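## Task

Pick up the scanner resting on the workbench and read the asset tag of cabinet AF01, reading no other tag. Afterwards hang the scanner in its stand with its window facing the stand's post. The robot must not tip over or be left leaning, or the task fails.

## Robot and tools

Robot: TidyBot++, a wheeled base (0.54 m long, 0.50 m wide, 0.38 m tall) on four driven casters. It carries a single seven-joint arm with a two-finger gripper. The shoulder sits 0.12 m ahead of the base centre and 0.68 m up. The arm begins folded with the hand pointing down. Two cameras: base_camera, fixed on the base, and wrist_camera, which looks along the hand.

Frames (metres): the base frame has its origin on the floor below the base centre, x forward, y left, z up. The odometry frame is the base frame as it was when the scene began. hand_pose is the point between the finger pads, in the base frame. The hand's z axis runs out along the fingers, and the fingers open along its y axis.

execute_actions: "actions" holds one action or none. An empty list only reports state and images. "cameras" chooses the images: base_camera, wrist_camera or all. Left out or null gives all; [] gives none. An action may combine these keys:
- base: a relative move from the base's last reported position, one command per action. translate_m moves forward (+) or back, -2 to 2 m. strafe_m moves left (+) or right, -2 to 2 m. rotate_rad turns counter-clockwise from above (+), -6.3 to 6.3 rad. Only translate_m and strafe_m may be combined; the base then drives straight to that point without turning.
- joints: absolute angles in radians by name. joint_2_rad is limited to ±2.249, joint_4_rad to ±2.579 and joint_6_rad to ±2.099. The others accept any angle and take the shorter way round, so send steps under half a turn. Positive joint_1_rad turns the arm clockwise from above, the reverse of base rotation. gripper_pos runs from 0 (open, about 85 mm gap) to 1 (closed and squeezing hard).
- target: one list of seven numbers [x, y, z, qw, qx, qy, qz]. It is an absolute hand pose in the base frame: position in metres plus a unit quaternion, in the same form hand_pose prints. Alongside target, joints may hold only gripper_pos.
- speeds: lowers top speeds for this action only. translate_m and strafe_m take 0.05 to 0.5 m/s; rotate_rad takes 0.1 to 1.57 rad/s. For a combined translate and strafe, give the speed under one key only.
- scanner: any of scan, aim, aim_off, cancel or stop, each set to true. scan starts one attempt lasting a few seconds. It reads the first bar code held under the middle of the aim line, which must be whole, roughly face-on, steady, and about a hand's length away (larger codes up to about twice that). aim lights the line without reading, useful for checking the aim. A second command sent within about 0.25 s of the last is lost.
An unknown key makes the call invalid. An out-of-range value is refused, and a refusal cancels the rest of your reply's calls in that scene.

wait: seconds, 0 to 10. The robot keeps its current commands and you get state and images back.
zoom_image: camera (base_camera or wrist_camera) and region [x0, y0, x1, y1] in image pixels from the top-left corner, at most 504 by 504. It magnifies that camera's latest image.
finished_scene: scene (1 or 2) ends that scene for good. Later calls in the same reply go to the next scene, whose task the result gives. The goal has to hold with the robot left alone.

Reading results: base_status, joint_status and hand_status say how each motion ended. done means reached; for the base it only means the wheels turned enough, even if they slipped. off_target means it stopped short and may still be pushing. contact_stop and time_out mean it now holds where it stopped. not_followed, with "joint command not followed" or "pose unreachable", means a safety check held the arm back; it may keep trying until you send new targets. hand_status is done within 10 mm and 2 degrees. Most target moves end off_target within about 3 cm. To correct, add (wanted position minus hand_pose) to your last target. To keep the hand still, resend hand_target, not hand_pose. Also reported: joint_positions, motor_effort (percent, peak in brackets), base_odometry (heading in rad, left positive), base_tilt (degrees, forward and right positive), on_its_own, and scanner fields: last_read (last number read, 0 if none), reads (total reads), scanning (1 during a scan) and aiming (1 while aim is lit). The pictures line lists image order.

Cautions: a held load makes the arm sag; correct it with offsets and never command a loaded joint to its current reading. The arm neither avoids obstacles nor stops at the base; poses that are low and forward close to the base are unreliable. Catching the arm on something above about 0.6 m while driving, swinging a stretched arm sideways, or pushing into furniture can tip the robot; pull the arm back or reverse to recover. Hard hits cause a torque fault, a 10 s arm stop that skips the rest of your calls; ARM HIT marks a collision with the robot itself. Long stretching or holding heats motors (MOTOR HOT, then OVER-TEMPERATURE FAULT). Avoid drops, slams, heavy pushes and crushing grips on objects still resting on something. Scan only the named cabinet's tag. Shorter total motion time is better.

Each tool is called after "Request:" as a command line: name --argument value for each argument, lists and objects as JSON in quotes; but a table of rows of numbers goes row by row, as --pt "numbers of a row", without its own name.

## Session

Request:
execute_actions --actions '[]'

Scene clock: 0.00 s.
base_odometry: x=+0.000 y=+0.000 heading=+0.000
base_tilt: forward=-0.3 right=+0.7
base_status: not commanded
joint_positions: joint_1_rad=-0.014 joint_2_rad=-0.375 joint_3_rad=+3.149 joint_4_rad=-2.499 joint_5_rad=+0.039 joint_6_rad=-0.872 joint_7_rad=+1.579 gripper_pos=+0.000
joint_status: not commanded
motor_effort: joint_1_rad=+0 joint_2_rad=-1 joint_3_rad=+0 joint_4_rad=+13 joint_5_rad=+0 joint_6_rad=-1 joint_7_rad=+0
hand_pose: x=+0.2778 y=-0.0068 z=+0.6003 quat_wxyz=(+0.015, +0.997, +0.019, +0.073) (m; base frame)
hand_target: x=+0.2772 y=-0.0068 z=+0.5999 quat_wxyz=(+0.015, +0.997, +0.019, +0.072) (m; base frame)
hand_status: not commanded
scanner: last_read=0 reads=0 scanning=0 aiming=0
pictures: base_camera, wrist_camera

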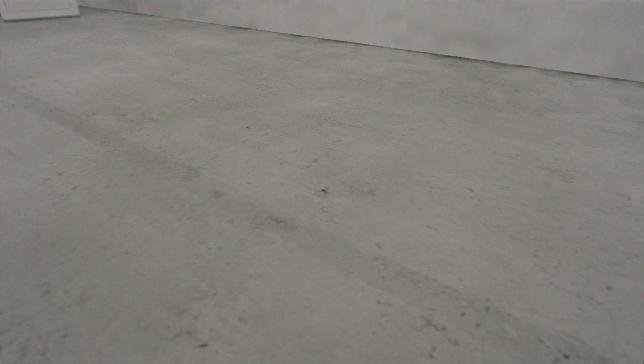

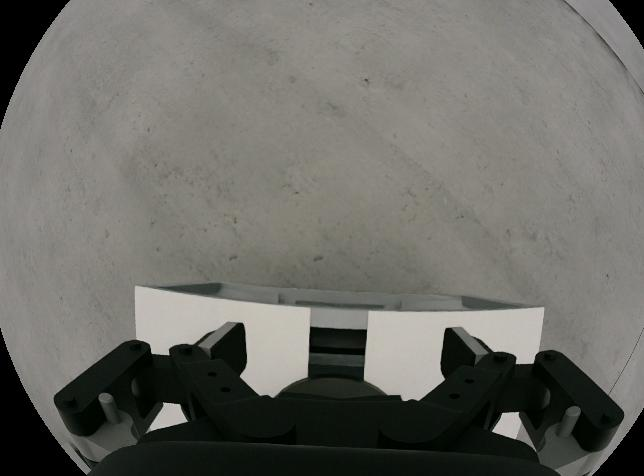

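Request:
execute_actions --actions '[{"joints": {"joint_6_rad": 0.45}}]'

Scene clock: 19.17 s.
base_odometry: x=+0.000 y=+0.000 heading=+0.000
base_tilt: forward=-0.3 right=+0.7
base_status: not commanded
joint_positions: joint_1_rad=-0.014 joint_2_rad=-0.375 joint_3_rad=+3.149 joint_4_rad=-2.497 joint_5_rad=+0.039 joint_6_rad=+0.416 joint_7_rad=+1.579 gripper_pos=+0.000
joint_status: all done
motor_effort: joint_1_rad=+0(1) joint_2_rad=-6(7) joint_3_rad=+0(0) joint_4_rad=+20(21) joint_5_rad=-1(2) joint_6_rad=+7(7) joint_7_rad=+0(1)
hand_pose: x=+0.5411 y=+0.0087 z=+0.8666 quat_wxyz=(+0.005, +0.753, +0.024, +0.658) (m; base frame)
hand_target: x=+0.5417 y=+0.0090 z=+0.8752 quat_wxyz=(+0.005, +0.743, +0.024, +0.669) (m; base frame)
hand_status: not commanded
scanner: last_read=0 reads=0 scanning=0 aiming=0
pictures: base_camera, wrist_camera
camera_calibration:
wrist_camera: T_world_to_cam=[[0.0664689, -0.996796, 0.0445014, -0.0653386], [-0.158808, -0.0546001, -0.985799, 0.994388], [0.98507, 0.0584578, -0.161928, -0.260174], [0, 0, 0, 1]] pos_world=[0.418549, 0.00437364, 0.941045]

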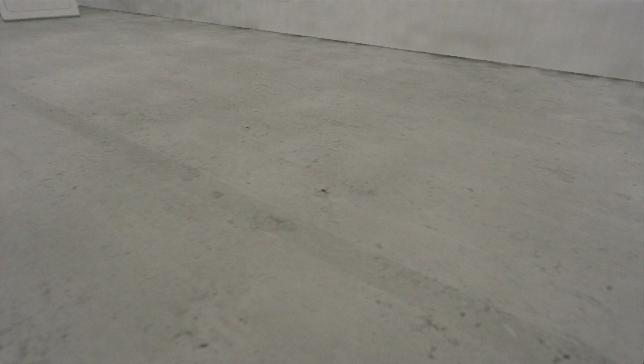

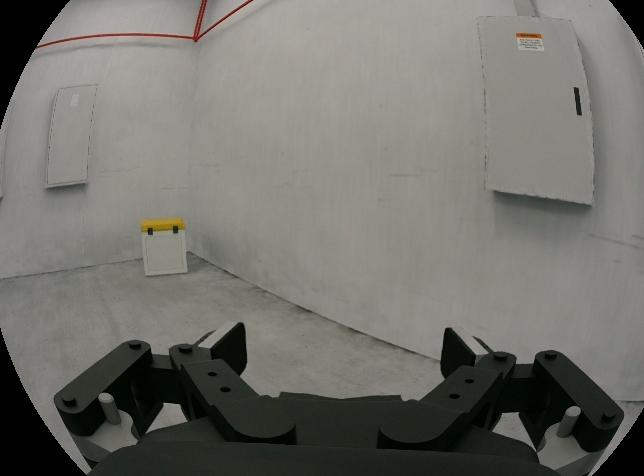

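Request:
execute_actions --actions '[{"joints": {"joint_1_rad": -1.6}}]' --cameras '["wrist_camera"]'

Request:
execute_actions --actions '[{"joints": {"joint_1_rad": -3.1}}]' --cameras '["wrist_camera"]'

Request:
execute_actions --actions '[{"joints": {"joint_1_rad": 1.6}}]' --cameras '["wrist_camera"]'

Scene clock: 32.87 s.
base_odometry: x=+0.000 y=+0.000 heading=+0.000
base_tilt: forward=-0.3 right=+0.7
base_status: not commanded
joint_positions: joint_1_rad=-1.586 joint_2_rad=-0.375 joint_3_rad=+3.149 joint_4_rad=-2.497 joint_5_rad=+0.039 joint_6_rad=+0.416 joint_7_rad=+1.579 gripper_pos=+0.000
joint_status: all done
motor_effort: joint_1_rad=+0(2) joint_2_rad=-6(7) joint_3_rad=+0(1) joint_4_rad=+20(21) joint_5_rad=-1(2) joint_6_rad=+7(7) joint_7_rad=+0(1)
hand_pose: x=+0.1097 y=+0.4221 z=+0.8666 quat_wxyz=(-0.462, +0.515, +0.549, +0.468) (m; base frame)
hand_target: x=+0.1034 y=+0.4225 z=+0.8752 quat_wxyz=(-0.473, +0.504, +0.546, +0.473) (m; base frame)
hand_status: not commanded
scanner: last_read=0 reads=0 scanning=0 aiming=0
pictures: wrist_camera
camera_calibration:
wrist_camera: T_world_to_cam=[[0.9967, 0.0678857, 0.0445049, -0.176039], [0.0548235, -0.158635, -0.985814, 0.968969], [-0.0598627, 0.985001, -0.161833, -0.135915], [0, 0, 0, 1]] pos_world=[0.1142, 0.299539, 0.941063]

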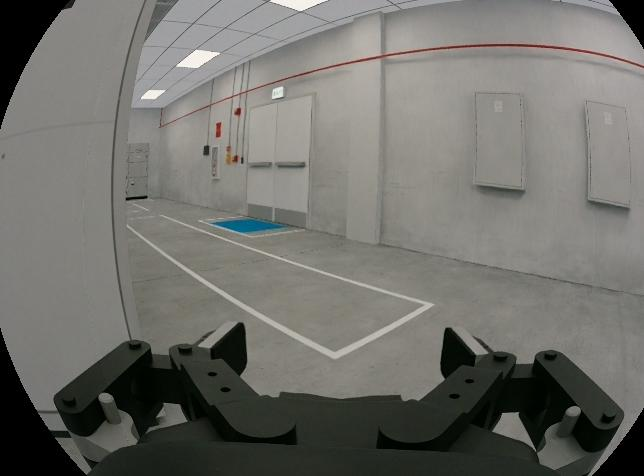

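Scene clock: 35.60 s.
base_odometry: x=+0.000 y=+0.000 heading=+0.000
base_tilt: forward=-0.3 right=+0.7
base_status: not commanded
joint_positions: joint_1_rad=-3.086 joint_2_rad=-0.375 joint_3_rad=+3.149 joint_4_rad=-2.497 joint_5_rad=+0.039 joint_6_rad=+0.416 joint_7_rad=+1.579 gripper_pos=+0.000
joint_status: all done
motor_effort: joint_1_rad=+0(1) joint_2_rad=-6(7) joint_3_rad=+0(1) joint_4_rad=+20(21) joint_5_rad=+0(2) joint_6_rad=+7(7) joint_7_rad=+0(1)
hand_pose: x=-0.3027 y=+0.0206 z=+0.8666 quat_wxyz=(-0.657, +0.003, +0.753, +0.028) (m; base frame)
hand_target: x=-0.3036 y=+0.0143 z=+0.8752 quat_wxyz=(-0.669, -0.003, +0.743, +0.023) (m; base frame)
hand_status: not commanded
scanner: last_read=0 reads=0 scanning=0 aiming=0
pictures: wrist_camera
camera_calibration:
wrist_camera: T_world_to_cam=[[0.00277861, 0.999005, 0.0445057, -0.0577632], [0.162096, 0.0434673, -0.985817, 0.956204], [-0.986771, 0.00995341, -0.161814, -0.0256302], [0, 0, 0, 1]] pos_world=[-0.180128, 0.0163972, 0.941066]

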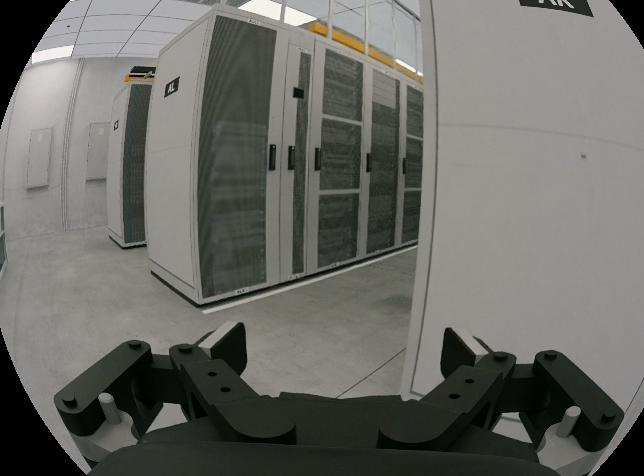

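Scene clock: 38.40 s.
base_odometry: x=+0.000 y=+0.000 heading=+0.000
base_tilt: forward=-0.3 right=+0.7
base_status: not commanded
joint_positions: joint_1_rad=-4.669 joint_2_rad=-0.375 joint_3_rad=+3.149 joint_4_rad=-2.497 joint_5_rad=+0.039 joint_6_rad=+0.416 joint_7_rad=+1.579 gripper_pos=+0.000
joint_status: all done
motor_effort: joint_1_rad=+0(1) joint_2_rad=-6(7) joint_3_rad=+0(1) joint_4_rad=+20(20) joint_5_rad=-1(2) joint_6_rad=+7(7) joint_7_rad=+0(1)
hand_pose: x=+0.1036 y=-0.4219 z=+0.8666 quat_wxyz=(-0.482, -0.534, +0.531, -0.448) (m; base frame)
hand_target: x=+0.1099 y=-0.4227 z=+0.8752 quat_wxyz=(-0.486, -0.531, +0.520, -0.459) (m; base frame)
hand_status: not commanded
scanner: last_read=0 reads=0 scanning=0 aiming=0
pictures: wrist_camera
camera_calibration:
wrist_camera: T_world_to_cam=[[-0.998963, -0.00959262, 0.0445073, 0.0614426], [-0.0454727, 0.161502, -0.985824, 0.980907], [0.0022686, -0.986826, -0.161771, -0.143366], [0, 0, 0, 1]] pos_world=[0.106309, -0.299307, 0.941074]

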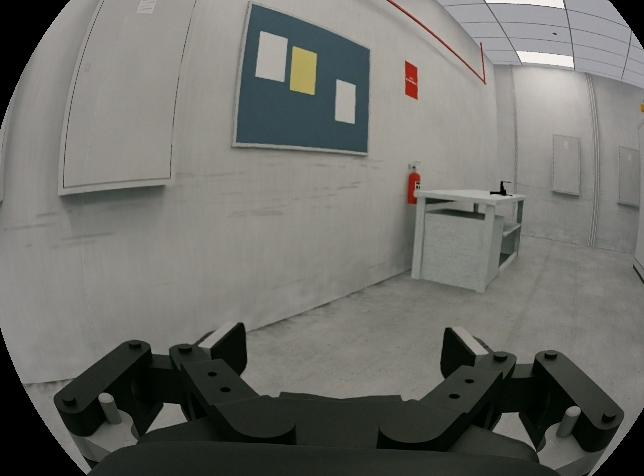

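Request:
zoom_image --camera "wrist_camera" --region '[380, 130, 580, 300]'

Scaled by 2.520.

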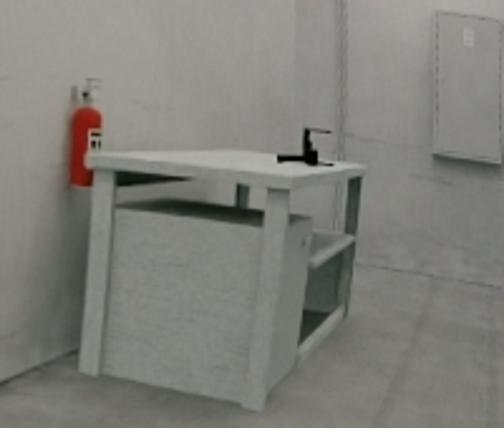

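Request:
execute_actions --actions '[{"base": {"rotate_rad": -0.66}, "joints": {"joint_1_rad": 2.4}}]' --cameras '["wrist_camera"]'

Request:
execute_actions --actions '[{"base": {"strafe_m": -1.9}}]' --cameras '["wrist_camera", "base_camera"]'

Scene clock: 125.93 s.
base_odometry: x=+0.000 y=+0.000 heading=-0.659
base_tilt: forward=-0.3 right=+0.7
base_status: done
joint_positions: joint_1_rad=-3.897 joint_2_rad=-0.375 joint_3_rad=+3.149 joint_4_rad=-2.497 joint_5_rad=+0.039 joint_6_rad=+0.417 joint_7_rad=+1.579 gripper_pos=+0.000
joint_status: all done
motor_effort: joint_1_rad=+0(2) joint_2_rad=-7(7) joint_3_rad=+0(1) joint_4_rad=+20(21) joint_5_rad=-2(2) joint_6_rad=+7(7) joint_7_rad=+0(1)
hand_pose: x=-0.1863 y=-0.2917 z=+0.8668 quat_wxyz=(-0.615, -0.295, +0.693, -0.234) (m; base frame)
hand_target: x=-0.1905 y=-0.2880 z=+0.8752 quat_wxyz=(-0.627, -0.286, +0.686, -0.234) (m; base frame)
hand_status: not commanded
scanner: last_read=0 reads=0 scanning=0 aiming=0
pictures: wrist_camera
camera_calibration:
wrist_camera: T_world_to_cam=[[-0.722719, 0.689705, 0.0445325, 0.0285475], [0.0795613, 0.147028, -0.985927, 0.966047], [-0.686547, -0.709006, -0.161134, -0.061992], [0, 0, 0, 1]] pos_world=[-0.0987885, -0.205678, 0.941192]

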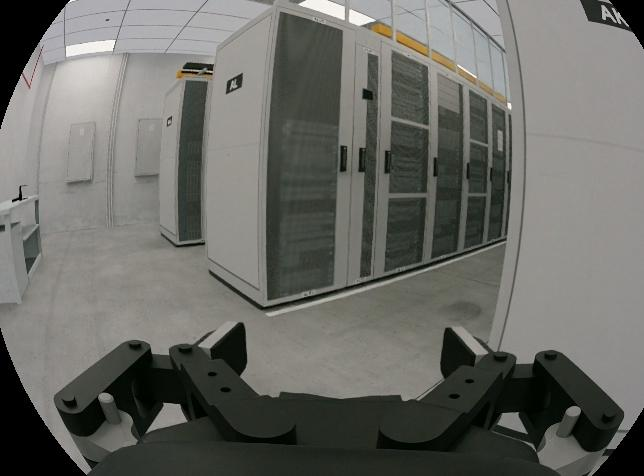

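Scene clock: 131.10 s.
base_odometry: x=-1.166 y=-1.501 heading=-0.660
base_tilt: forward=-0.3 right=+0.7
base_status: done
joint_positions: joint_1_rad=-3.896 joint_2_rad=-0.375 joint_3_rad=+3.149 joint_4_rad=-2.497 joint_5_rad=+0.039 joint_6_rad=+0.418 joint_7_rad=+1.579 gripper_pos=+0.000
joint_status: not commanded
motor_effort: joint_1_rad=+0(1) joint_2_rad=-6(8) joint_3_rad=+0(2) joint_4_rad=+20(21) joint_5_rad=-1(2) joint_6_rad=+7(7) joint_7_rad=+0(1)
hand_pose: x=-0.1868 y=-0.2912 z=+0.8670 quat_wxyz=(-0.615, -0.294, +0.693, -0.233) (m; base frame)
hand_target: x=-0.1905 y=-0.2880 z=+0.8752 quat_wxyz=(-0.627, -0.286, +0.686, -0.234) (m; base frame)
hand_status: not commanded
scanner: last_read=0 reads=0 scanning=0 aiming=0
pictures: base_camera, wrist_camera
camera_calibration:
wrist_camera: T_world_to_cam=[[-0.721459, 0.691022, 0.0445569, 0.0283756], [0.0793589, 0.146433, -0.986032, 0.966087], [-0.687895, -0.707845, -0.160484, -0.0624515], [0, 0, 0, 1]] pos_world=[-0.0991558, -0.205281, 0.941306]

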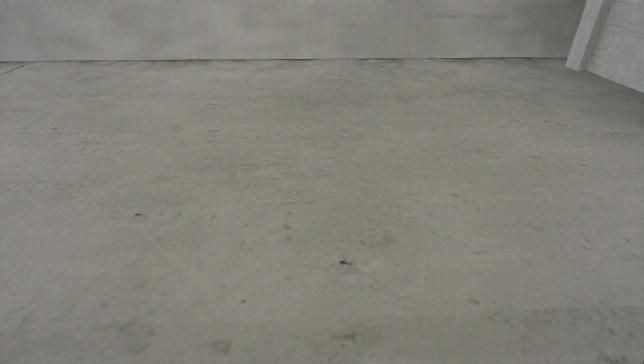

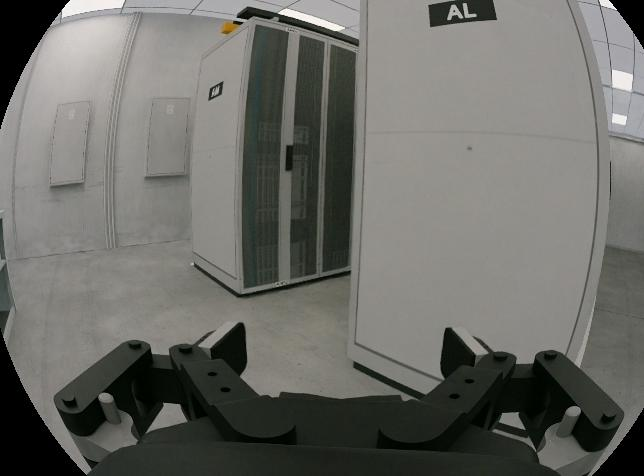

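Request:
zoom_image --camera "wrist_camera" --region '[180, 20, 360, 300]'

Scaled by 1.800.

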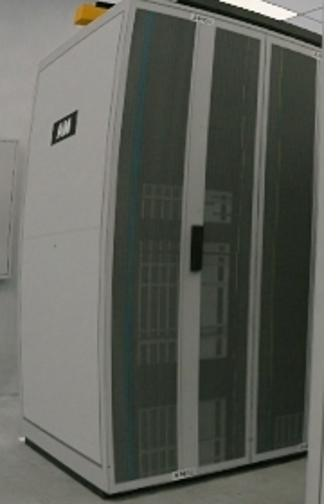

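Request:
execute_actions --actions '[{"base": {"strafe_m": -1.6}, "joints": {"joint_1_rad": 0.5}}]' --cameras '["wrist_camera", "base_camera"]'

Scene clock: 164.23 s.
base_odometry: x=-2.148 y=-2.764 heading=-0.661
base_tilt: forward=-0.3 right=+0.7
base_status: done
joint_positions: joint_1_rad=-5.769 joint_2_rad=-0.375 joint_3_rad=+3.149 joint_4_rad=-2.497 joint_5_rad=+0.039 joint_6_rad=+0.418 joint_7_rad=+1.579 gripper_pos=+0.000
joint_status: all done
motor_effort: joint_1_rad=-1(1) joint_2_rad=-6(7) joint_3_rad=+0(1) joint_4_rad=+20(21) joint_5_rad=-2(2) joint_6_rad=+7(8) joint_7_rad=+0(1)
hand_pose: x=+0.4882 y=-0.2050 z=+0.8671 quat_wxyz=(-0.177, -0.733, +0.173, -0.634) (m; base frame)
hand_target: x=+0.4916 y=-0.1998 z=+0.8752 quat_wxyz=(-0.175, -0.724, +0.166, -0.646) (m; base frame)
hand_status: not commanded
scanner: last_read=0 reads=0 scanning=0 aiming=0
pictures: base_camera, wrist_camera
camera_calibration:
wrist_camera: T_world_to_cam=[[-0.444222, -0.894808, 0.0445641, -0.00462233], [-0.163279, 0.0319498, -0.986063, 0.994963], [0.880913, -0.445307, -0.160296, -0.249326], [0, 0, 0, 1]] pos_world=[0.380038, -0.146952, 0.941336]

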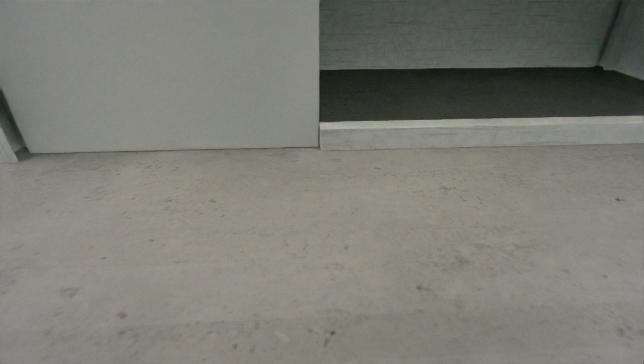

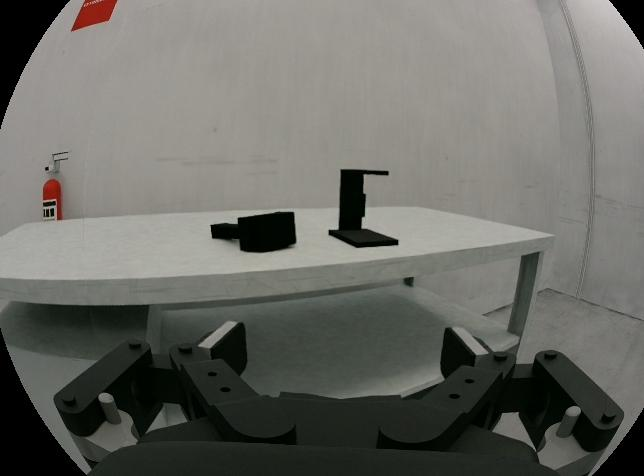

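Request:
zoom_image --camera "wrist_camera" --region '[190, 150, 430, 270]'

Scaled by 2.100.

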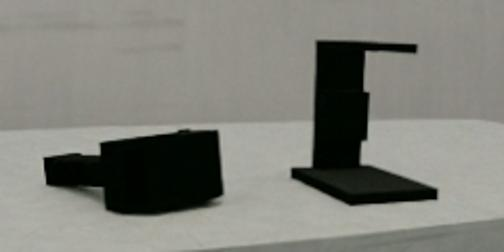

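Request:
execute_actions --actions '[{"base": {"translate_m": 0.33, "strafe_m": -0.4}, "joints": {"joint_1_rad": 0.0, "joint_2_rad": -0.2, "joint_3_rad": 3.1416, "joint_4_rad": -1.6, "joint_5_rad": 0.0, "joint_6_rad": -0.956, "joint_7_rad": 1.57}}]' --cameras '["wrist_camera", "base_camera"]'

Scene clock: 267.17 s.
base_odometry: x=-2.133 y=-3.282 heading=-0.661
base_tilt: forward=-0.3 right=+0.7
base_status: done
joint_positions: joint_1_rad=-6.269 joint_2_rad=-0.204 joint_3_rad=+3.149 joint_4_rad=-1.612 joint_5_rad=+0.039 joint_6_rad=-0.911 joint_7_rad=+1.579 gripper_pos=+0.000
joint_status: all done
motor_effort: joint_1_rad=+0(1) joint_2_rad=-13(16) joint_3_rad=+0(2) joint_4_rad=+21(23) joint_5_rad=-2(2) joint_6_rad=+5(8) joint_7_rad=+0(2)
hand_pose: x=+0.5717 y=-0.0184 z=+0.9334 quat_wxyz=(-0.024, -0.916, +0.002, -0.399) (m; base frame)
hand_target: x=+0.5654 y=+0.0013 z=+0.9275 quat_wxyz=(+0.000, -0.924, +0.000, -0.383) (m; base frame)
hand_status: not commanded
scanner: last_read=0 reads=0 scanning=0 aiming=0
pictures: base_camera, wrist_camera
camera_calibration:
wrist_camera: T_world_to_cam=[[0.0119954, -0.999588, 0.0260762, -0.0490734], [-0.699332, -0.0270258, -0.714286, 1.11973], [0.714696, -0.00966778, -0.699368, 0.37702], [0, 0, 0, 1]] pos_world=[0.514199, -0.0151465, 1.06476]

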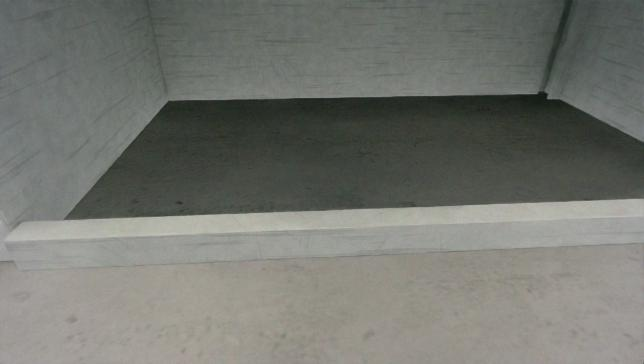

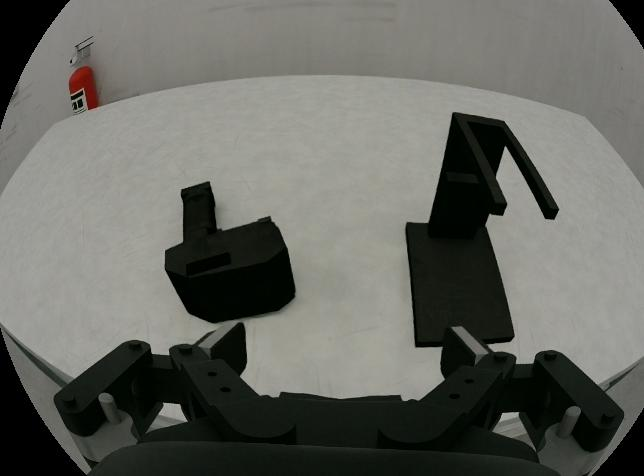

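Request:
zoom_image --camera "wrist_camera" --region '[140, 160, 320, 340]'

Request:
zoom_image --camera "wrist_camera" --region '[380, 90, 580, 360]'

Scaled by 2.800.

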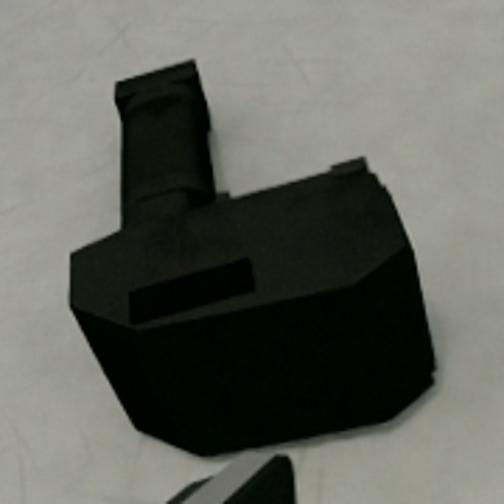

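Scaled by 1.867.

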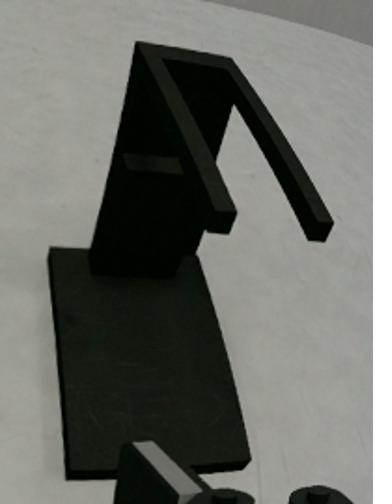

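Request:
zoom_image --camera "wrist_camera" --region '[430, 100, 570, 240]'

Request:
zoom_image --camera "wrist_camera" --region '[155, 170, 305, 330]'

Scaled by 3.600.

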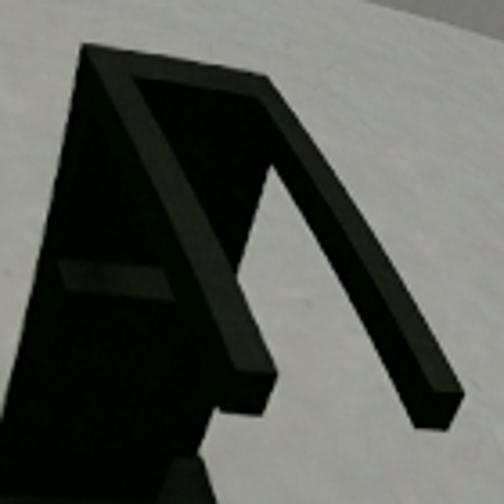

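Scaled by 3.150.

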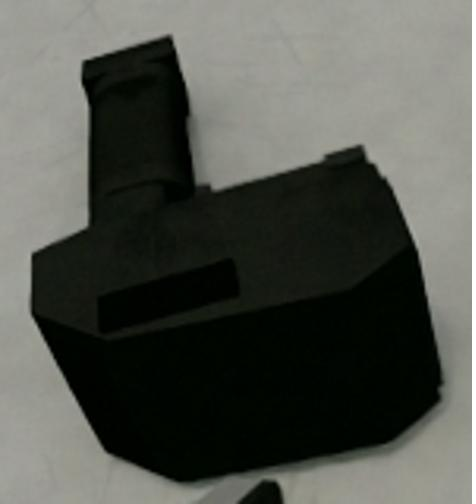

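Request:
execute_actions --actions '[{"base": {"translate_m": 0.22, "strafe_m": 0.06}, "joints": {"joint_1_rad": -0.165, "joint_4_rad": -0.789, "joint_6_rad": -1.934, "joint_7_rad": 1.745}}]' --cameras '["wrist_camera", "base_camera"]'

Scene clock: 409.43 s.
base_odometry: x=-1.923 y=-3.370 heading=-0.662
base_tilt: forward=-0.3 right=+0.7
base_status: done
joint_positions: joint_1_rad=-6.433 joint_2_rad=-0.194 joint_3_rad=+3.149 joint_4_rad=-0.801 joint_5_rad=+0.039 joint_6_rad=-1.890 joint_7_rad=+1.660 gripper_pos=+0.000
joint_status: all done
motor_effort: joint_1_rad=+0(2) joint_2_rad=-6(16) joint_3_rad=+0(1) joint_4_rad=+13(23) joint_5_rad=-1(2) joint_6_rad=+4(6) joint_7_rad=+0(2)
hand_pose: x=+0.4028 y=+0.0298 z=+1.1040 quat_wxyz=(-0.007, -0.943, -0.098, -0.317) (m; base frame)
hand_target: x=+0.3867 y=+0.0459 z=+1.1020 quat_wxyz=(-0.001, -0.939, -0.161, -0.304) (m; base frame)
hand_status: not commanded
scanner: last_read=0 reads=0 scanning=0 aiming=0
pictures: base_camera, wrist_camera
camera_calibration:
wrist_camera: T_world_to_cam=[[0.21035, -0.976287, 0.0511469, -0.111585], [-0.793004, -0.200989, -0.575107, 1.01406], [0.57175, 0.0804141, -0.816478, 0.801787], [0, 0, 0, 1]] pos_world=[0.369204, 0.0304013, 1.24354]

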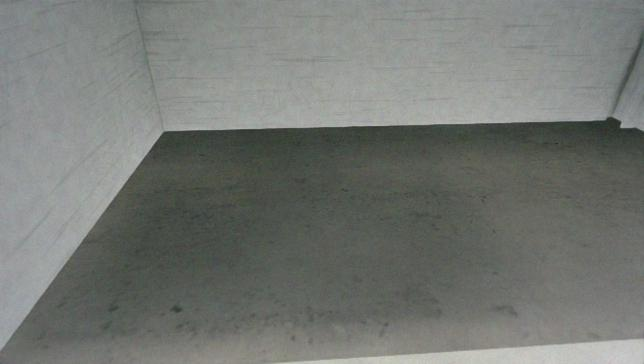

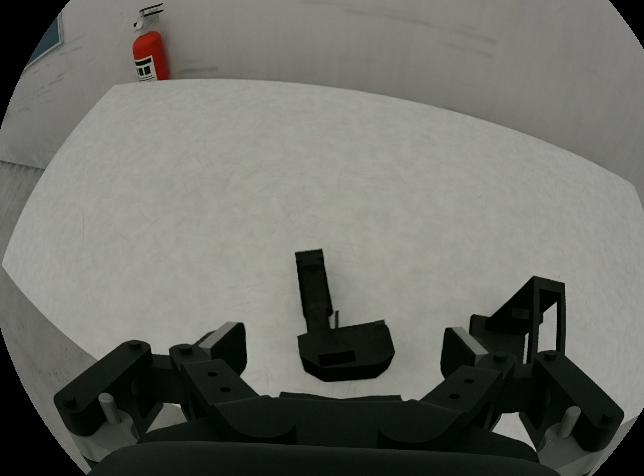

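Request:
zoom_image --camera "wrist_camera" --region '[270, 235, 430, 395]'

Scaled by 3.150.

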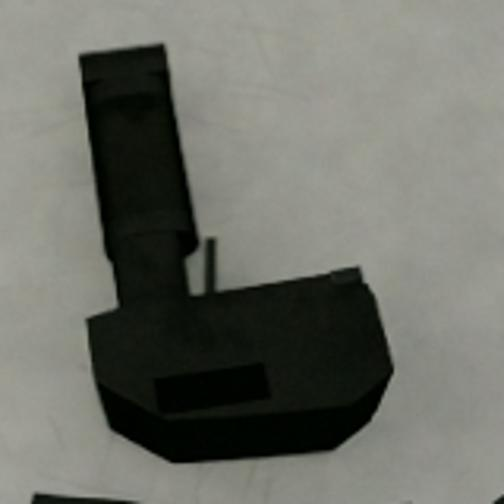

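Request:
execute_actions --actions '[{"joints": {"joint_1_rad": -0.233, "joint_2_rad": 0.290, "joint_4_rad": -0.857, "joint_6_rad": -1.934, "joint_7_rad": 1.832}}]' --cameras '["wrist_camera"]'

Scene clock: 448.87 s.
base_odometry: x=-1.923 y=-3.370 heading=-0.662
base_tilt: forward=-0.3 right=+0.6
base_status: not commanded
joint_positions: joint_1_rad=-6.502 joint_2_rad=+0.305 joint_3_rad=+3.149 joint_4_rad=-0.841 joint_5_rad=+0.039 joint_6_rad=-1.896 joint_7_rad=+1.746 gripper_pos=+0.000
joint_status: all done
motor_effort: joint_1_rad=+0(1) joint_2_rad=-27(32) joint_3_rad=-1(1) joint_4_rad=+16(18) joint_5_rad=-1(2) joint_6_rad=-1(5) joint_7_rad=-1(2)
hand_pose: x=+0.5549 y=+0.0836 z=+0.9031 quat_wxyz=(-0.019, -0.981, -0.185, -0.050) (m; base frame)
hand_target: x=+0.5329 y=+0.0996 z=+0.9035 quat_wxyz=(+0.000, -0.969, -0.244, -0.030) (m; base frame)
hand_status: not commanded
scanner: last_read=0 reads=0 scanning=0 aiming=0
pictures: wrist_camera
camera_calibration:
wrist_camera: T_world_to_cam=[[0.375024, -0.926816, 0.0192171, -0.147393], [-0.924505, -0.375453, -0.0657712, 0.657507], [0.0681729, 0.00689948, -0.99765, 0.995648], [0, 0, 0, 1]] pos_world=[0.595268, 0.103387, 1.03939]

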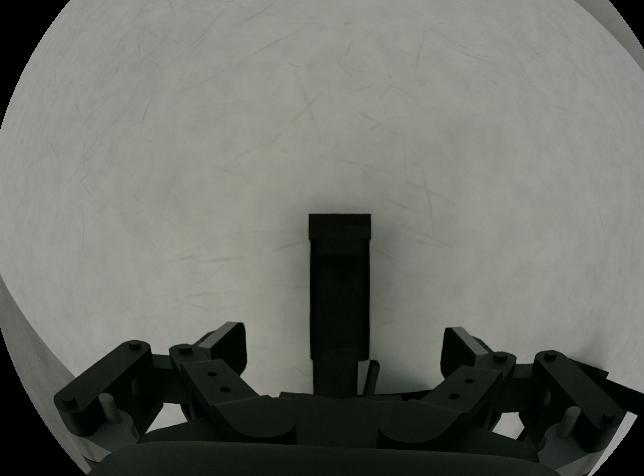

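Request:
execute_actions --actions '[{"joints": {"joint_2_rad": 0.249, "joint_4_rad": -1.119, "joint_6_rad": -1.649}}]' --cameras '["wrist_camera"]'

Scene clock: 501.87 s.
base_odometry: x=-1.923 y=-3.370 heading=-0.662
base_tilt: forward=-0.3 right=+0.7
base_status: not commanded
joint_positions: joint_1_rad=-6.502 joint_2_rad=+0.274 joint_3_rad=+3.149 joint_4_rad=-1.097 joint_5_rad=+0.039 joint_6_rad=-1.689 joint_7_rad=+1.747 gripper_pos=+0.000
joint_status: all done
motor_effort: joint_1_rad=+0(1) joint_2_rad=-27(30) joint_3_rad=+0(1) joint_4_rad=+18(19) joint_5_rad=-1(2) joint_6_rad=-1(2) joint_7_rad=-1(1)
hand_pose: x=+0.5584 y=+0.0836 z=+0.8392 quat_wxyz=(-0.020, -0.981, -0.190, -0.041) (m; base frame)
hand_target: x=+0.5568 y=+0.1053 z=+0.8440 quat_wxyz=(-0.001, -0.968, -0.244, -0.062) (m; base frame)
hand_status: not commanded
scanner: last_read=0 reads=0 scanning=0 aiming=0
pictures: wrist_camera
camera_calibration:
wrist_camera: T_world_to_cam=[[0.383256, -0.923462, 0.0182541, -0.151577], [-0.922264, -0.383689, -0.0470437, 0.64029], [0.050447, 0.0011947, -0.998726, 0.94289], [0, 0, 0, 1]] pos_world=[0.601043, 0.10457, 0.974577]

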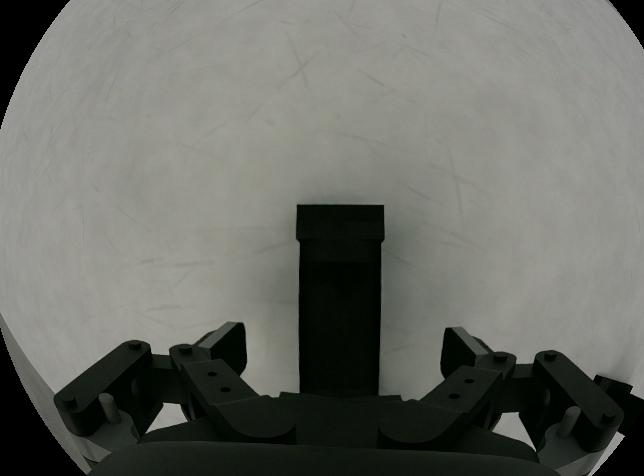

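Request:
execute_actions --actions '[{"joints": {"joint_2_rad": 0.225, "joint_4_rad": -1.240, "joint_6_rad": -1.552}}]' --cameras '["wrist_camera"]'

Scene clock: 527.40 s.
base_odometry: x=-1.923 y=-3.370 heading=-0.662
base_tilt: forward=-0.3 right=+0.7
base_status: not commanded
joint_positions: joint_1_rad=-6.502 joint_2_rad=+0.250 joint_3_rad=+3.149 joint_4_rad=-1.219 joint_5_rad=+0.039 joint_6_rad=-1.593 joint_7_rad=+1.747 gripper_pos=+0.000
joint_status: all done
motor_effort: joint_1_rad=+0(1) joint_2_rad=-26(28) joint_3_rad=-1(1) joint_4_rad=+18(19) joint_5_rad=-1(1) joint_6_rad=-1(2) joint_7_rad=+0(1)
hand_pose: x=+0.5530 y=+0.0823 z=+0.8112 quat_wxyz=(-0.020, -0.980, -0.191, -0.040) (m; base frame)
hand_target: x=+0.5518 y=+0.1041 z=+0.8163 quat_wxyz=(-0.001, -0.968, -0.244, -0.062) (m; base frame)
hand_status: not commanded
scanner: last_read=0 reads=0 scanning=0 aiming=0
pictures: wrist_camera
camera_calibration:
wrist_camera: T_world_to_cam=[[0.386723, -0.922016, 0.0182294, -0.152254], [-0.920932, -0.387152, -0.0447037, 0.631134], [0.0482751, 0.00049989, -0.998834, 0.916548], [0, 0, 0, 1]] pos_world=[0.595865, 0.103506, 0.946469]

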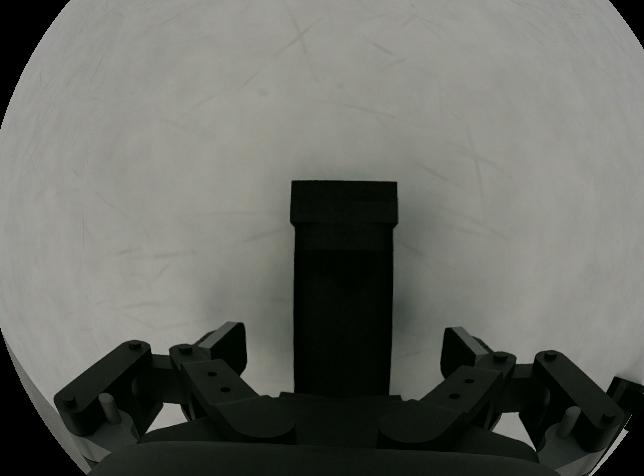

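Request:
zoom_image --camera "wrist_camera" --region '[200, 140, 480, 400]'

Scaled by 1.800.

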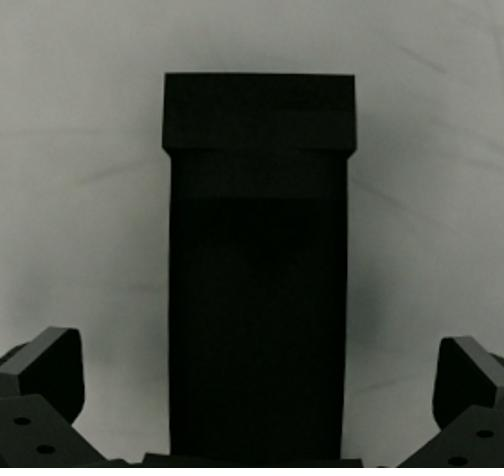

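Request:
execute_actions --actions '[{"joints": {"joint_2_rad": 0.222, "joint_4_rad": -1.266, "joint_6_rad": -1.530}}]' --cameras '[]'

Request:
execute_actions --actions '[{"joints": {"gripper_pos": 0.55}}]' --cameras '["wrist_camera"]'

Scene clock: 560.37 s.
base_odometry: x=-1.923 y=-3.370 heading=-0.662
base_tilt: forward=-0.3 right=+0.7
base_status: not commanded
joint_positions: joint_1_rad=-6.502 joint_2_rad=+0.245 joint_3_rad=+3.149 joint_4_rad=-1.247 joint_5_rad=+0.039 joint_6_rad=-1.567 joint_7_rad=+1.747 gripper_pos=+0.000
joint_status: all done
motor_effort: joint_1_rad=+0(1) joint_2_rad=-26(28) joint_3_rad=-1(1) joint_4_rad=+18(19) joint_5_rad=-1(1) joint_6_rad=-1(1) joint_7_rad=-1(1)
hand_pose: x=+0.5529 y=+0.0822 z=+0.8049 quat_wxyz=(-0.020, -0.980, -0.192, -0.042) (m; base frame)
hand_target: x=+0.5510 y=+0.1039 z=+0.8093 quat_wxyz=(-0.001, -0.968, -0.244, -0.062) (m; base frame)
hand_status: not commanded
scanner: last_read=0 reads=0 scanning=0 aiming=0
pictures: none
No camera images: "cameras" was empty.

Scene clock: 561.20 s.
base_odometry: x=-1.923 y=-3.370 heading=-0.662
base_tilt: forward=-0.3 right=+0.6
base_status: not commanded
joint_positions: joint_1_rad=-6.502 joint_2_rad=+0.245 joint_3_rad=+3.149 joint_4_rad=-1.247 joint_5_rad=+0.039 joint_6_rad=-1.566 joint_7_rad=+1.747 gripper_pos=+0.550
joint_status: all done
motor_effort: joint_1_rad=+0(1) joint_2_rad=-26(27) joint_3_rad=-1(1) joint_4_rad=+17(18) joint_5_rad=-1(1) joint_6_rad=-1(1) joint_7_rad=+0(1)
hand_pose: x=+0.5529 y=+0.0823 z=+0.8049 quat_wxyz=(-0.020, -0.980, -0.192, -0.042) (m; base frame)
hand_target: x=+0.5510 y=+0.1039 z=+0.8093 quat_wxyz=(-0.001, -0.968, -0.244, -0.062) (m; base frame)
hand_status: not commanded
scanner: last_read=0 reads=0 scanning=0 aiming=0
pictures: wrist_camera
camera_calibration:
wrist_camera: T_world_to_cam=[[0.387779, -0.921554, 0.0191311, -0.153409], [-0.920242, -0.388248, -0.0491735, 0.634026], [0.0527436, 0.00146321, -0.998607, 0.907555], [0, 0, 0, 1]] pos_world=[0.595078, 0.103457, 0.940403]

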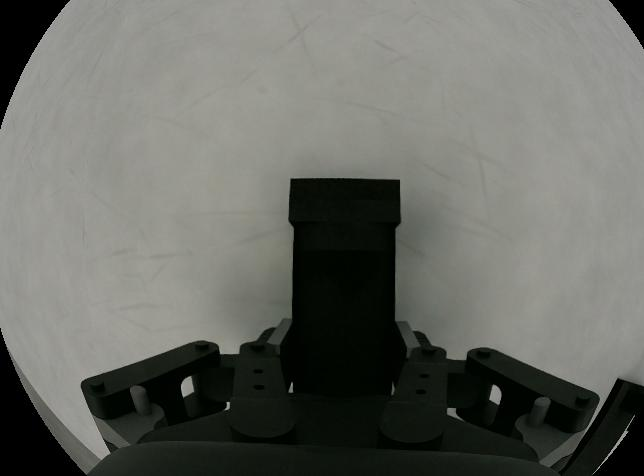

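Request:
execute_actions --actions '[{"joints": {"gripper_pos": 0.64}}]' --cameras '["wrist_camera"]'

Scene clock: 567.43 s.
base_odometry: x=-1.923 y=-3.370 heading=-0.662
base_tilt: forward=-0.3 right=+0.7
base_status: not commanded
joint_positions: joint_1_rad=-6.502 joint_2_rad=+0.243 joint_3_rad=+3.149 joint_4_rad=-1.247 joint_5_rad=+0.039 joint_6_rad=-1.566 joint_7_rad=+1.748 gripper_pos=+0.585
joint_status: gripper_pos off_target (ended at +0.585, target +0.640)
motor_effort: joint_1_rad=+0(1) joint_2_rad=-27(27) joint_3_rad=-1(1) joint_4_rad=+18(18) joint_5_rad=-1(2) joint_6_rad=-1(1) joint_7_rad=-1(1)
hand_pose: x=+0.5528 y=+0.0824 z=+0.8055 quat_wxyz=(-0.020, -0.980, -0.192, -0.043) (m; base frame)
hand_target: x=+0.5510 y=+0.1039 z=+0.8093 quat_wxyz=(-0.001, -0.968, -0.244, -0.062) (m; base frame)
hand_status: not commanded
scanner: last_read=0 reads=0 scanning=0 aiming=0
pictures: wrist_camera
camera_calibration:
wrist_camera: T_world_to_cam=[[0.388524, -0.921232, 0.0195261, -0.154063], [-0.919819, -0.38901, -0.0510388, 0.635317], [0.0546144, 0.00186931, -0.998506, 0.907036], [0, 0, 0, 1]] pos_world=[0.594696, 0.103521, 0.941115]

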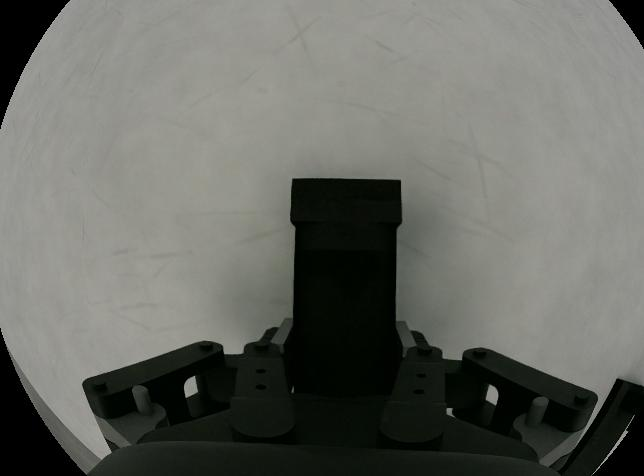

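Request:
execute_actions --actions '[{"joints": {"joint_2_rad": 0.28, "joint_4_rad": -1.0, "joint_6_rad": -1.80}}]' --cameras '["wrist_camera"]'

Request:
execute_actions --actions '[{"joints": {"gripper_pos": 0.75}}]' --cameras '["wrist_camera"]'

Scene clock: 581.03 s.
base_odometry: x=-1.923 y=-3.370 heading=-0.662
base_tilt: forward=-0.3 right=+0.6
base_status: not commanded
joint_positions: joint_1_rad=-6.502 joint_2_rad=+0.285 joint_3_rad=+3.149 joint_4_rad=-1.018 joint_5_rad=+0.039 joint_6_rad=-1.757 joint_7_rad=+1.748 gripper_pos=+0.585
joint_status: all done
motor_effort: joint_1_rad=+0(1) joint_2_rad=-29(30) joint_3_rad=+0(1) joint_4_rad=+18(20) joint_5_rad=+0(1) joint_6_rad=-1(2) joint_7_rad=-1(1)
hand_pose: x=+0.5581 y=+0.0839 z=+0.8589 quat_wxyz=(-0.020, -0.981, -0.189, -0.041) (m; base frame)
hand_target: x=+0.5435 y=+0.1021 z=+0.8656 quat_wxyz=(+0.000, -0.969, -0.244, -0.031) (m; base frame)
hand_status: not commanded
scanner: last_read=0 reads=0 scanning=0 aiming=0
pictures: wrist_camera
camera_calibration:
wrist_camera: T_world_to_cam=[[0.381817, -0.924065, 0.0178962, -0.150363], [-0.922829, -0.382232, -0.0478113, 0.641858], [0.0510213, 0.00174004, -0.998696, 0.962175], [0, 0, 0, 1]] pos_world=[0.600645, 0.10472, 0.9943]

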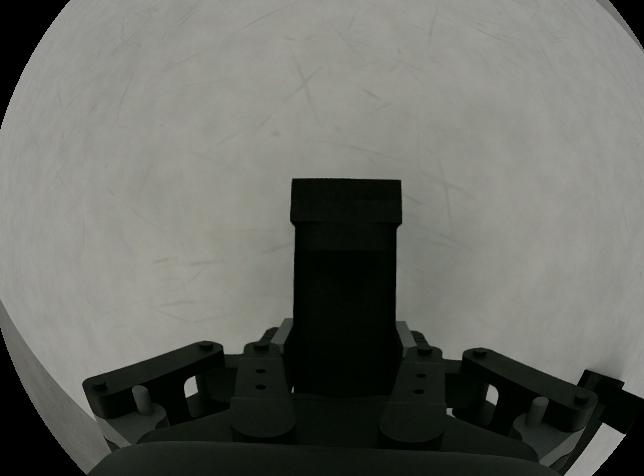

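Scene clock: 581.57 s.
base_odometry: x=-1.923 y=-3.370 heading=-0.662
base_tilt: forward=-0.3 right=+0.7
base_status: not commanded
joint_positions: joint_1_rad=-6.502 joint_2_rad=+0.286 joint_3_rad=+3.149 joint_4_rad=-1.018 joint_5_rad=+0.039 joint_6_rad=-1.758 joint_7_rad=+1.748 gripper_pos=+0.585
joint_status: gripper_pos off_target (ended at +0.585, target +0.750)
motor_effort: joint_1_rad=+0(1) joint_2_rad=-29(30) joint_3_rad=-1(1) joint_4_rad=+18(19) joint_5_rad=-1(2) joint_6_rad=-1(1) joint_7_rad=+0(1)
hand_pose: x=+0.5579 y=+0.0839 z=+0.8582 quat_wxyz=(-0.020, -0.981, -0.189, -0.040) (m; base frame)
hand_target: x=+0.5435 y=+0.1021 z=+0.8656 quat_wxyz=(+0.000, -0.969, -0.244, -0.031) (m; base frame)
hand_status: not commanded
scanner: last_read=0 reads=0 scanning=0 aiming=0
pictures: wrist_camera
camera_calibration:
wrist_camera: T_world_to_cam=[[0.381813, -0.924075, 0.0174189, -0.149903], [-0.922969, -0.382209, -0.0452146, 0.639504], [0.0484394, 0.00118647, -0.998825, 0.963159], [0, 0, 0, 1]] pos_world=[0.600823, 0.104759, 0.993554]

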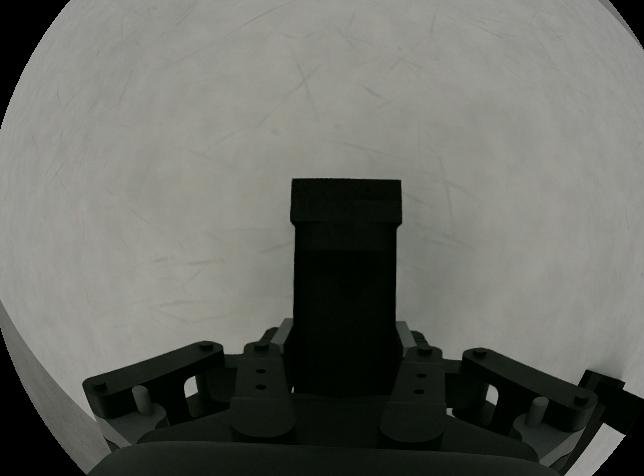

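Request:
execute_actions --actions '[{"base": {"translate_m": -0.65}, "joints": {"joint_2_rad": -0.2, "joint_4_rad": -1.2}}]' --cameras '["base_camera"]'

Scene clock: 762.50 s.
base_odometry: x=-2.436 y=-2.970 heading=-0.662
base_tilt: forward=-0.3 right=+0.7
base_status: done
joint_positions: joint_1_rad=-6.506 joint_2_rad=-0.197 joint_3_rad=+3.149 joint_4_rad=-1.183 joint_5_rad=+0.039 joint_6_rad=-1.770 joint_7_rad=+1.748 gripper_pos=+0.585
joint_status: all done
motor_effort: joint_1_rad=+0(2) joint_2_rad=-10(34) joint_3_rad=+0(2) joint_4_rad=+18(20) joint_5_rad=-1(2) joint_6_rad=+3(3) joint_7_rad=-1(1)
hand_pose: x=+0.4113 y=+0.0525 z=+0.9794 quat_wxyz=(-0.014, -0.964, -0.184, -0.191) (m; base frame)
hand_target: x=+0.3962 y=+0.0672 z=+0.9707 quat_wxyz=(-0.002, -0.956, -0.241, -0.170) (m; base frame)
hand_status: not commanded
scanner: last_read=0 reads=0 scanning=0 aiming=0
pictures: base_camera

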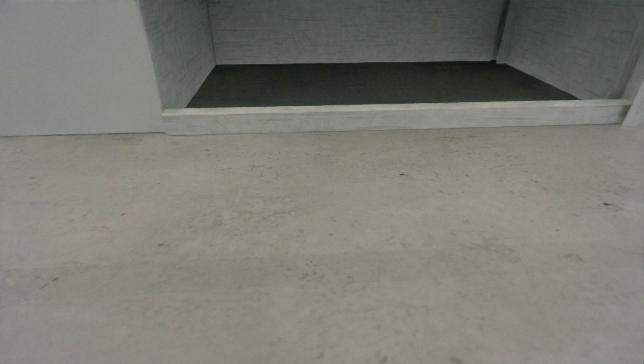

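Request:
execute_actions --actions '[{"base": {"strafe_m": 1.9}, "joints": {"joint_1_rad": -3.0, "joint_2_rad": -0.375, "joint_4_rad": -2.5, "joint_6_rad": 0.42}}]'

Scene clock: 783.53 s.
base_odometry: x=-1.268 y=-1.471 heading=-0.662
base_tilt: forward=-0.3 right=+0.7
base_status: done
joint_positions: joint_1_rad=-9.270 joint_2_rad=-0.349 joint_3_rad=+3.149 joint_4_rad=-2.487 joint_5_rad=+0.039 joint_6_rad=+0.373 joint_7_rad=+1.748 gripper_pos=+0.585
joint_status: all done
motor_effort: joint_1_rad=+0(2) joint_2_rad=-9(15) joint_3_rad=+0(3) joint_4_rad=+22(25) joint_5_rad=-1(3) joint_6_rad=+9(9) joint_7_rad=+0(1)
hand_pose: x=-0.3031 y=+0.0633 z=+0.8482 quat_wxyz=(+0.625, +0.024, -0.772, -0.112) (m; base frame)
hand_target: x=-0.2987 y=+0.0582 z=+0.8662 quat_wxyz=(+0.645, +0.045, -0.752, -0.132) (m; base frame)
hand_status: not commanded
scanner: last_read=0 reads=0 scanning=0 aiming=0
pictures: base_camera, wrist_camera
camera_calibration:
wrist_camera: T_world_to_cam=[[0.0648793, 0.976347, 0.206247, -0.216528], [0.242892, 0.185015, -0.952246, 0.923285], [-0.967881, 0.111877, -0.225143, 0.023557], [0, 0, 0, 1]] pos_world=[-0.18741, 0.0379486, 0.929156]

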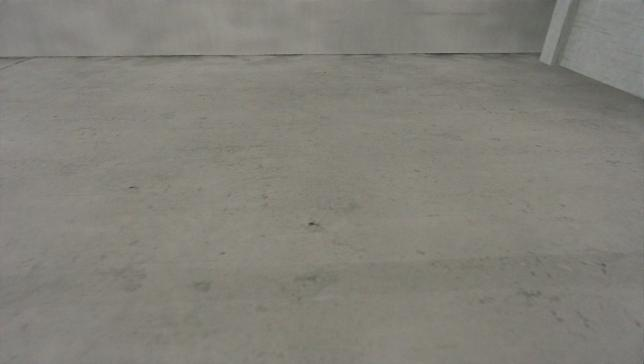

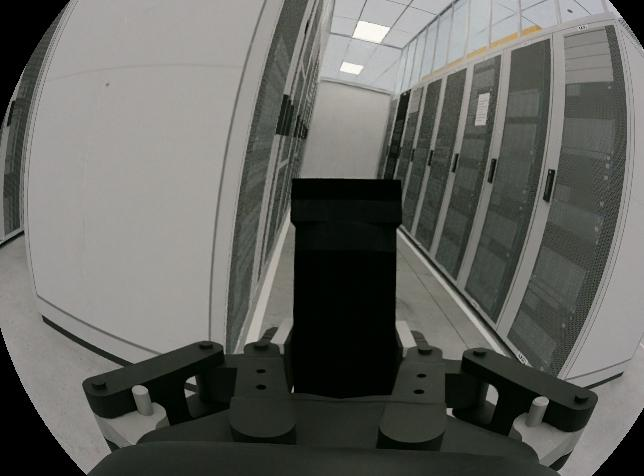

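Request:
zoom_image --camera "wrist_camera" --region '[380, 0, 640, 220]'

Request:
zoom_image --camera "wrist_camera" --region '[280, 10, 440, 130]'

Scaled by 1.938.

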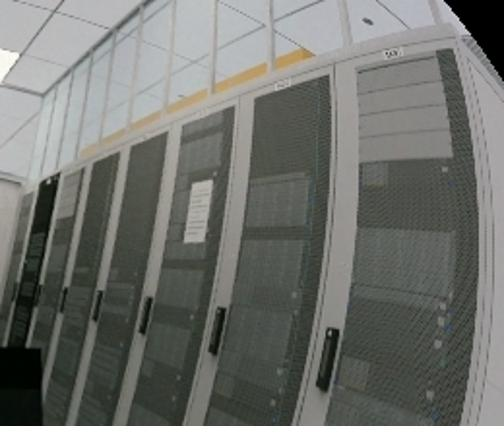

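Scaled by 3.150.

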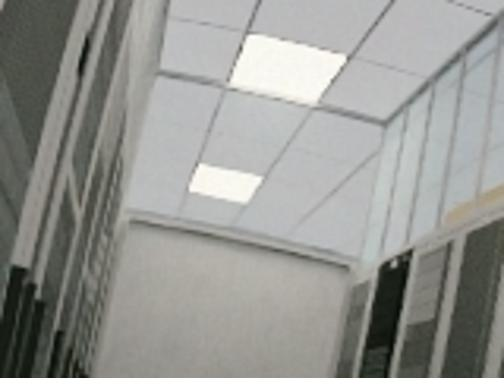

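Request:
zoom_image --camera "wrist_camera" --region '[560, 10, 610, 50]'

Request:
zoom_image --camera "wrist_camera" --region '[500, 330, 600, 380]'

Scaled by 10.080.

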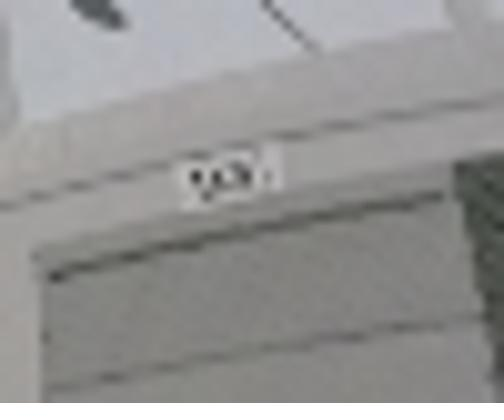

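Scaled by 5.040.

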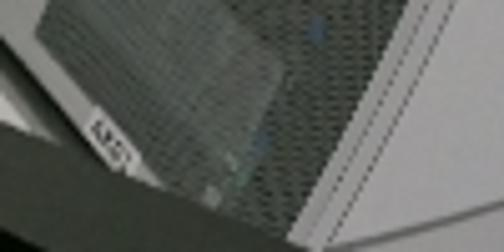

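Request:
execute_actions --actions '[{"base": {"strafe_m": 2.0}, "joints": {"joint_1_rad": -2.5, "joint_6_rad": 0.6}}]' --cameras '["wrist_camera"]'

Scene clock: 816.17 s.
base_odometry: x=-0.039 y=+0.107 heading=-0.662
base_tilt: forward=-0.3 right=+0.6
base_status: done
joint_positions: joint_1_rad=-8.795 joint_2_rad=-0.352 joint_3_rad=+3.149 joint_4_rad=-2.488 joint_5_rad=+0.039 joint_6_rad=+0.554 joint_7_rad=+1.748 gripper_pos=+0.585
joint_status: all done
motor_effort: joint_1_rad=+0(2) joint_2_rad=-9(10) joint_3_rad=+0(2) joint_4_rad=+22(23) joint_5_rad=-1(2) joint_6_rad=+9(10) joint_7_rad=+0(1)
hand_pose: x=-0.2324 y=+0.2507 z=+0.9049 quat_wxyz=(+0.644, -0.144, -0.696, -0.281) (m; base frame)
hand_target: x=-0.2216 y=+0.2528 z=+0.9221 quat_wxyz=(+0.651, -0.131, -0.678, -0.315) (m; base frame)
hand_status: not commanded
scanner: last_read=0 reads=0 scanning=0 aiming=0
pictures: wrist_camera
camera_calibration:
wrist_camera: T_world_to_cam=[[0.531238, 0.819084, 0.216534, -0.27727], [0.155591, 0.156913, -0.975279, 0.933016], [-0.832813, 0.551796, -0.0440842, -0.158935], [0, 0, 0, 1]] pos_world=[-0.130236, 0.168405, 0.962983]

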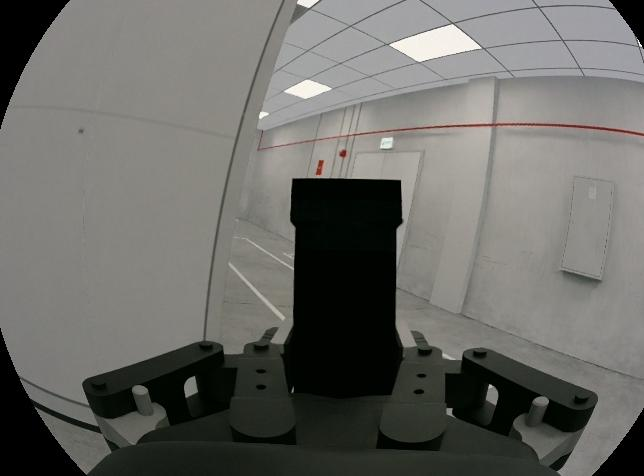

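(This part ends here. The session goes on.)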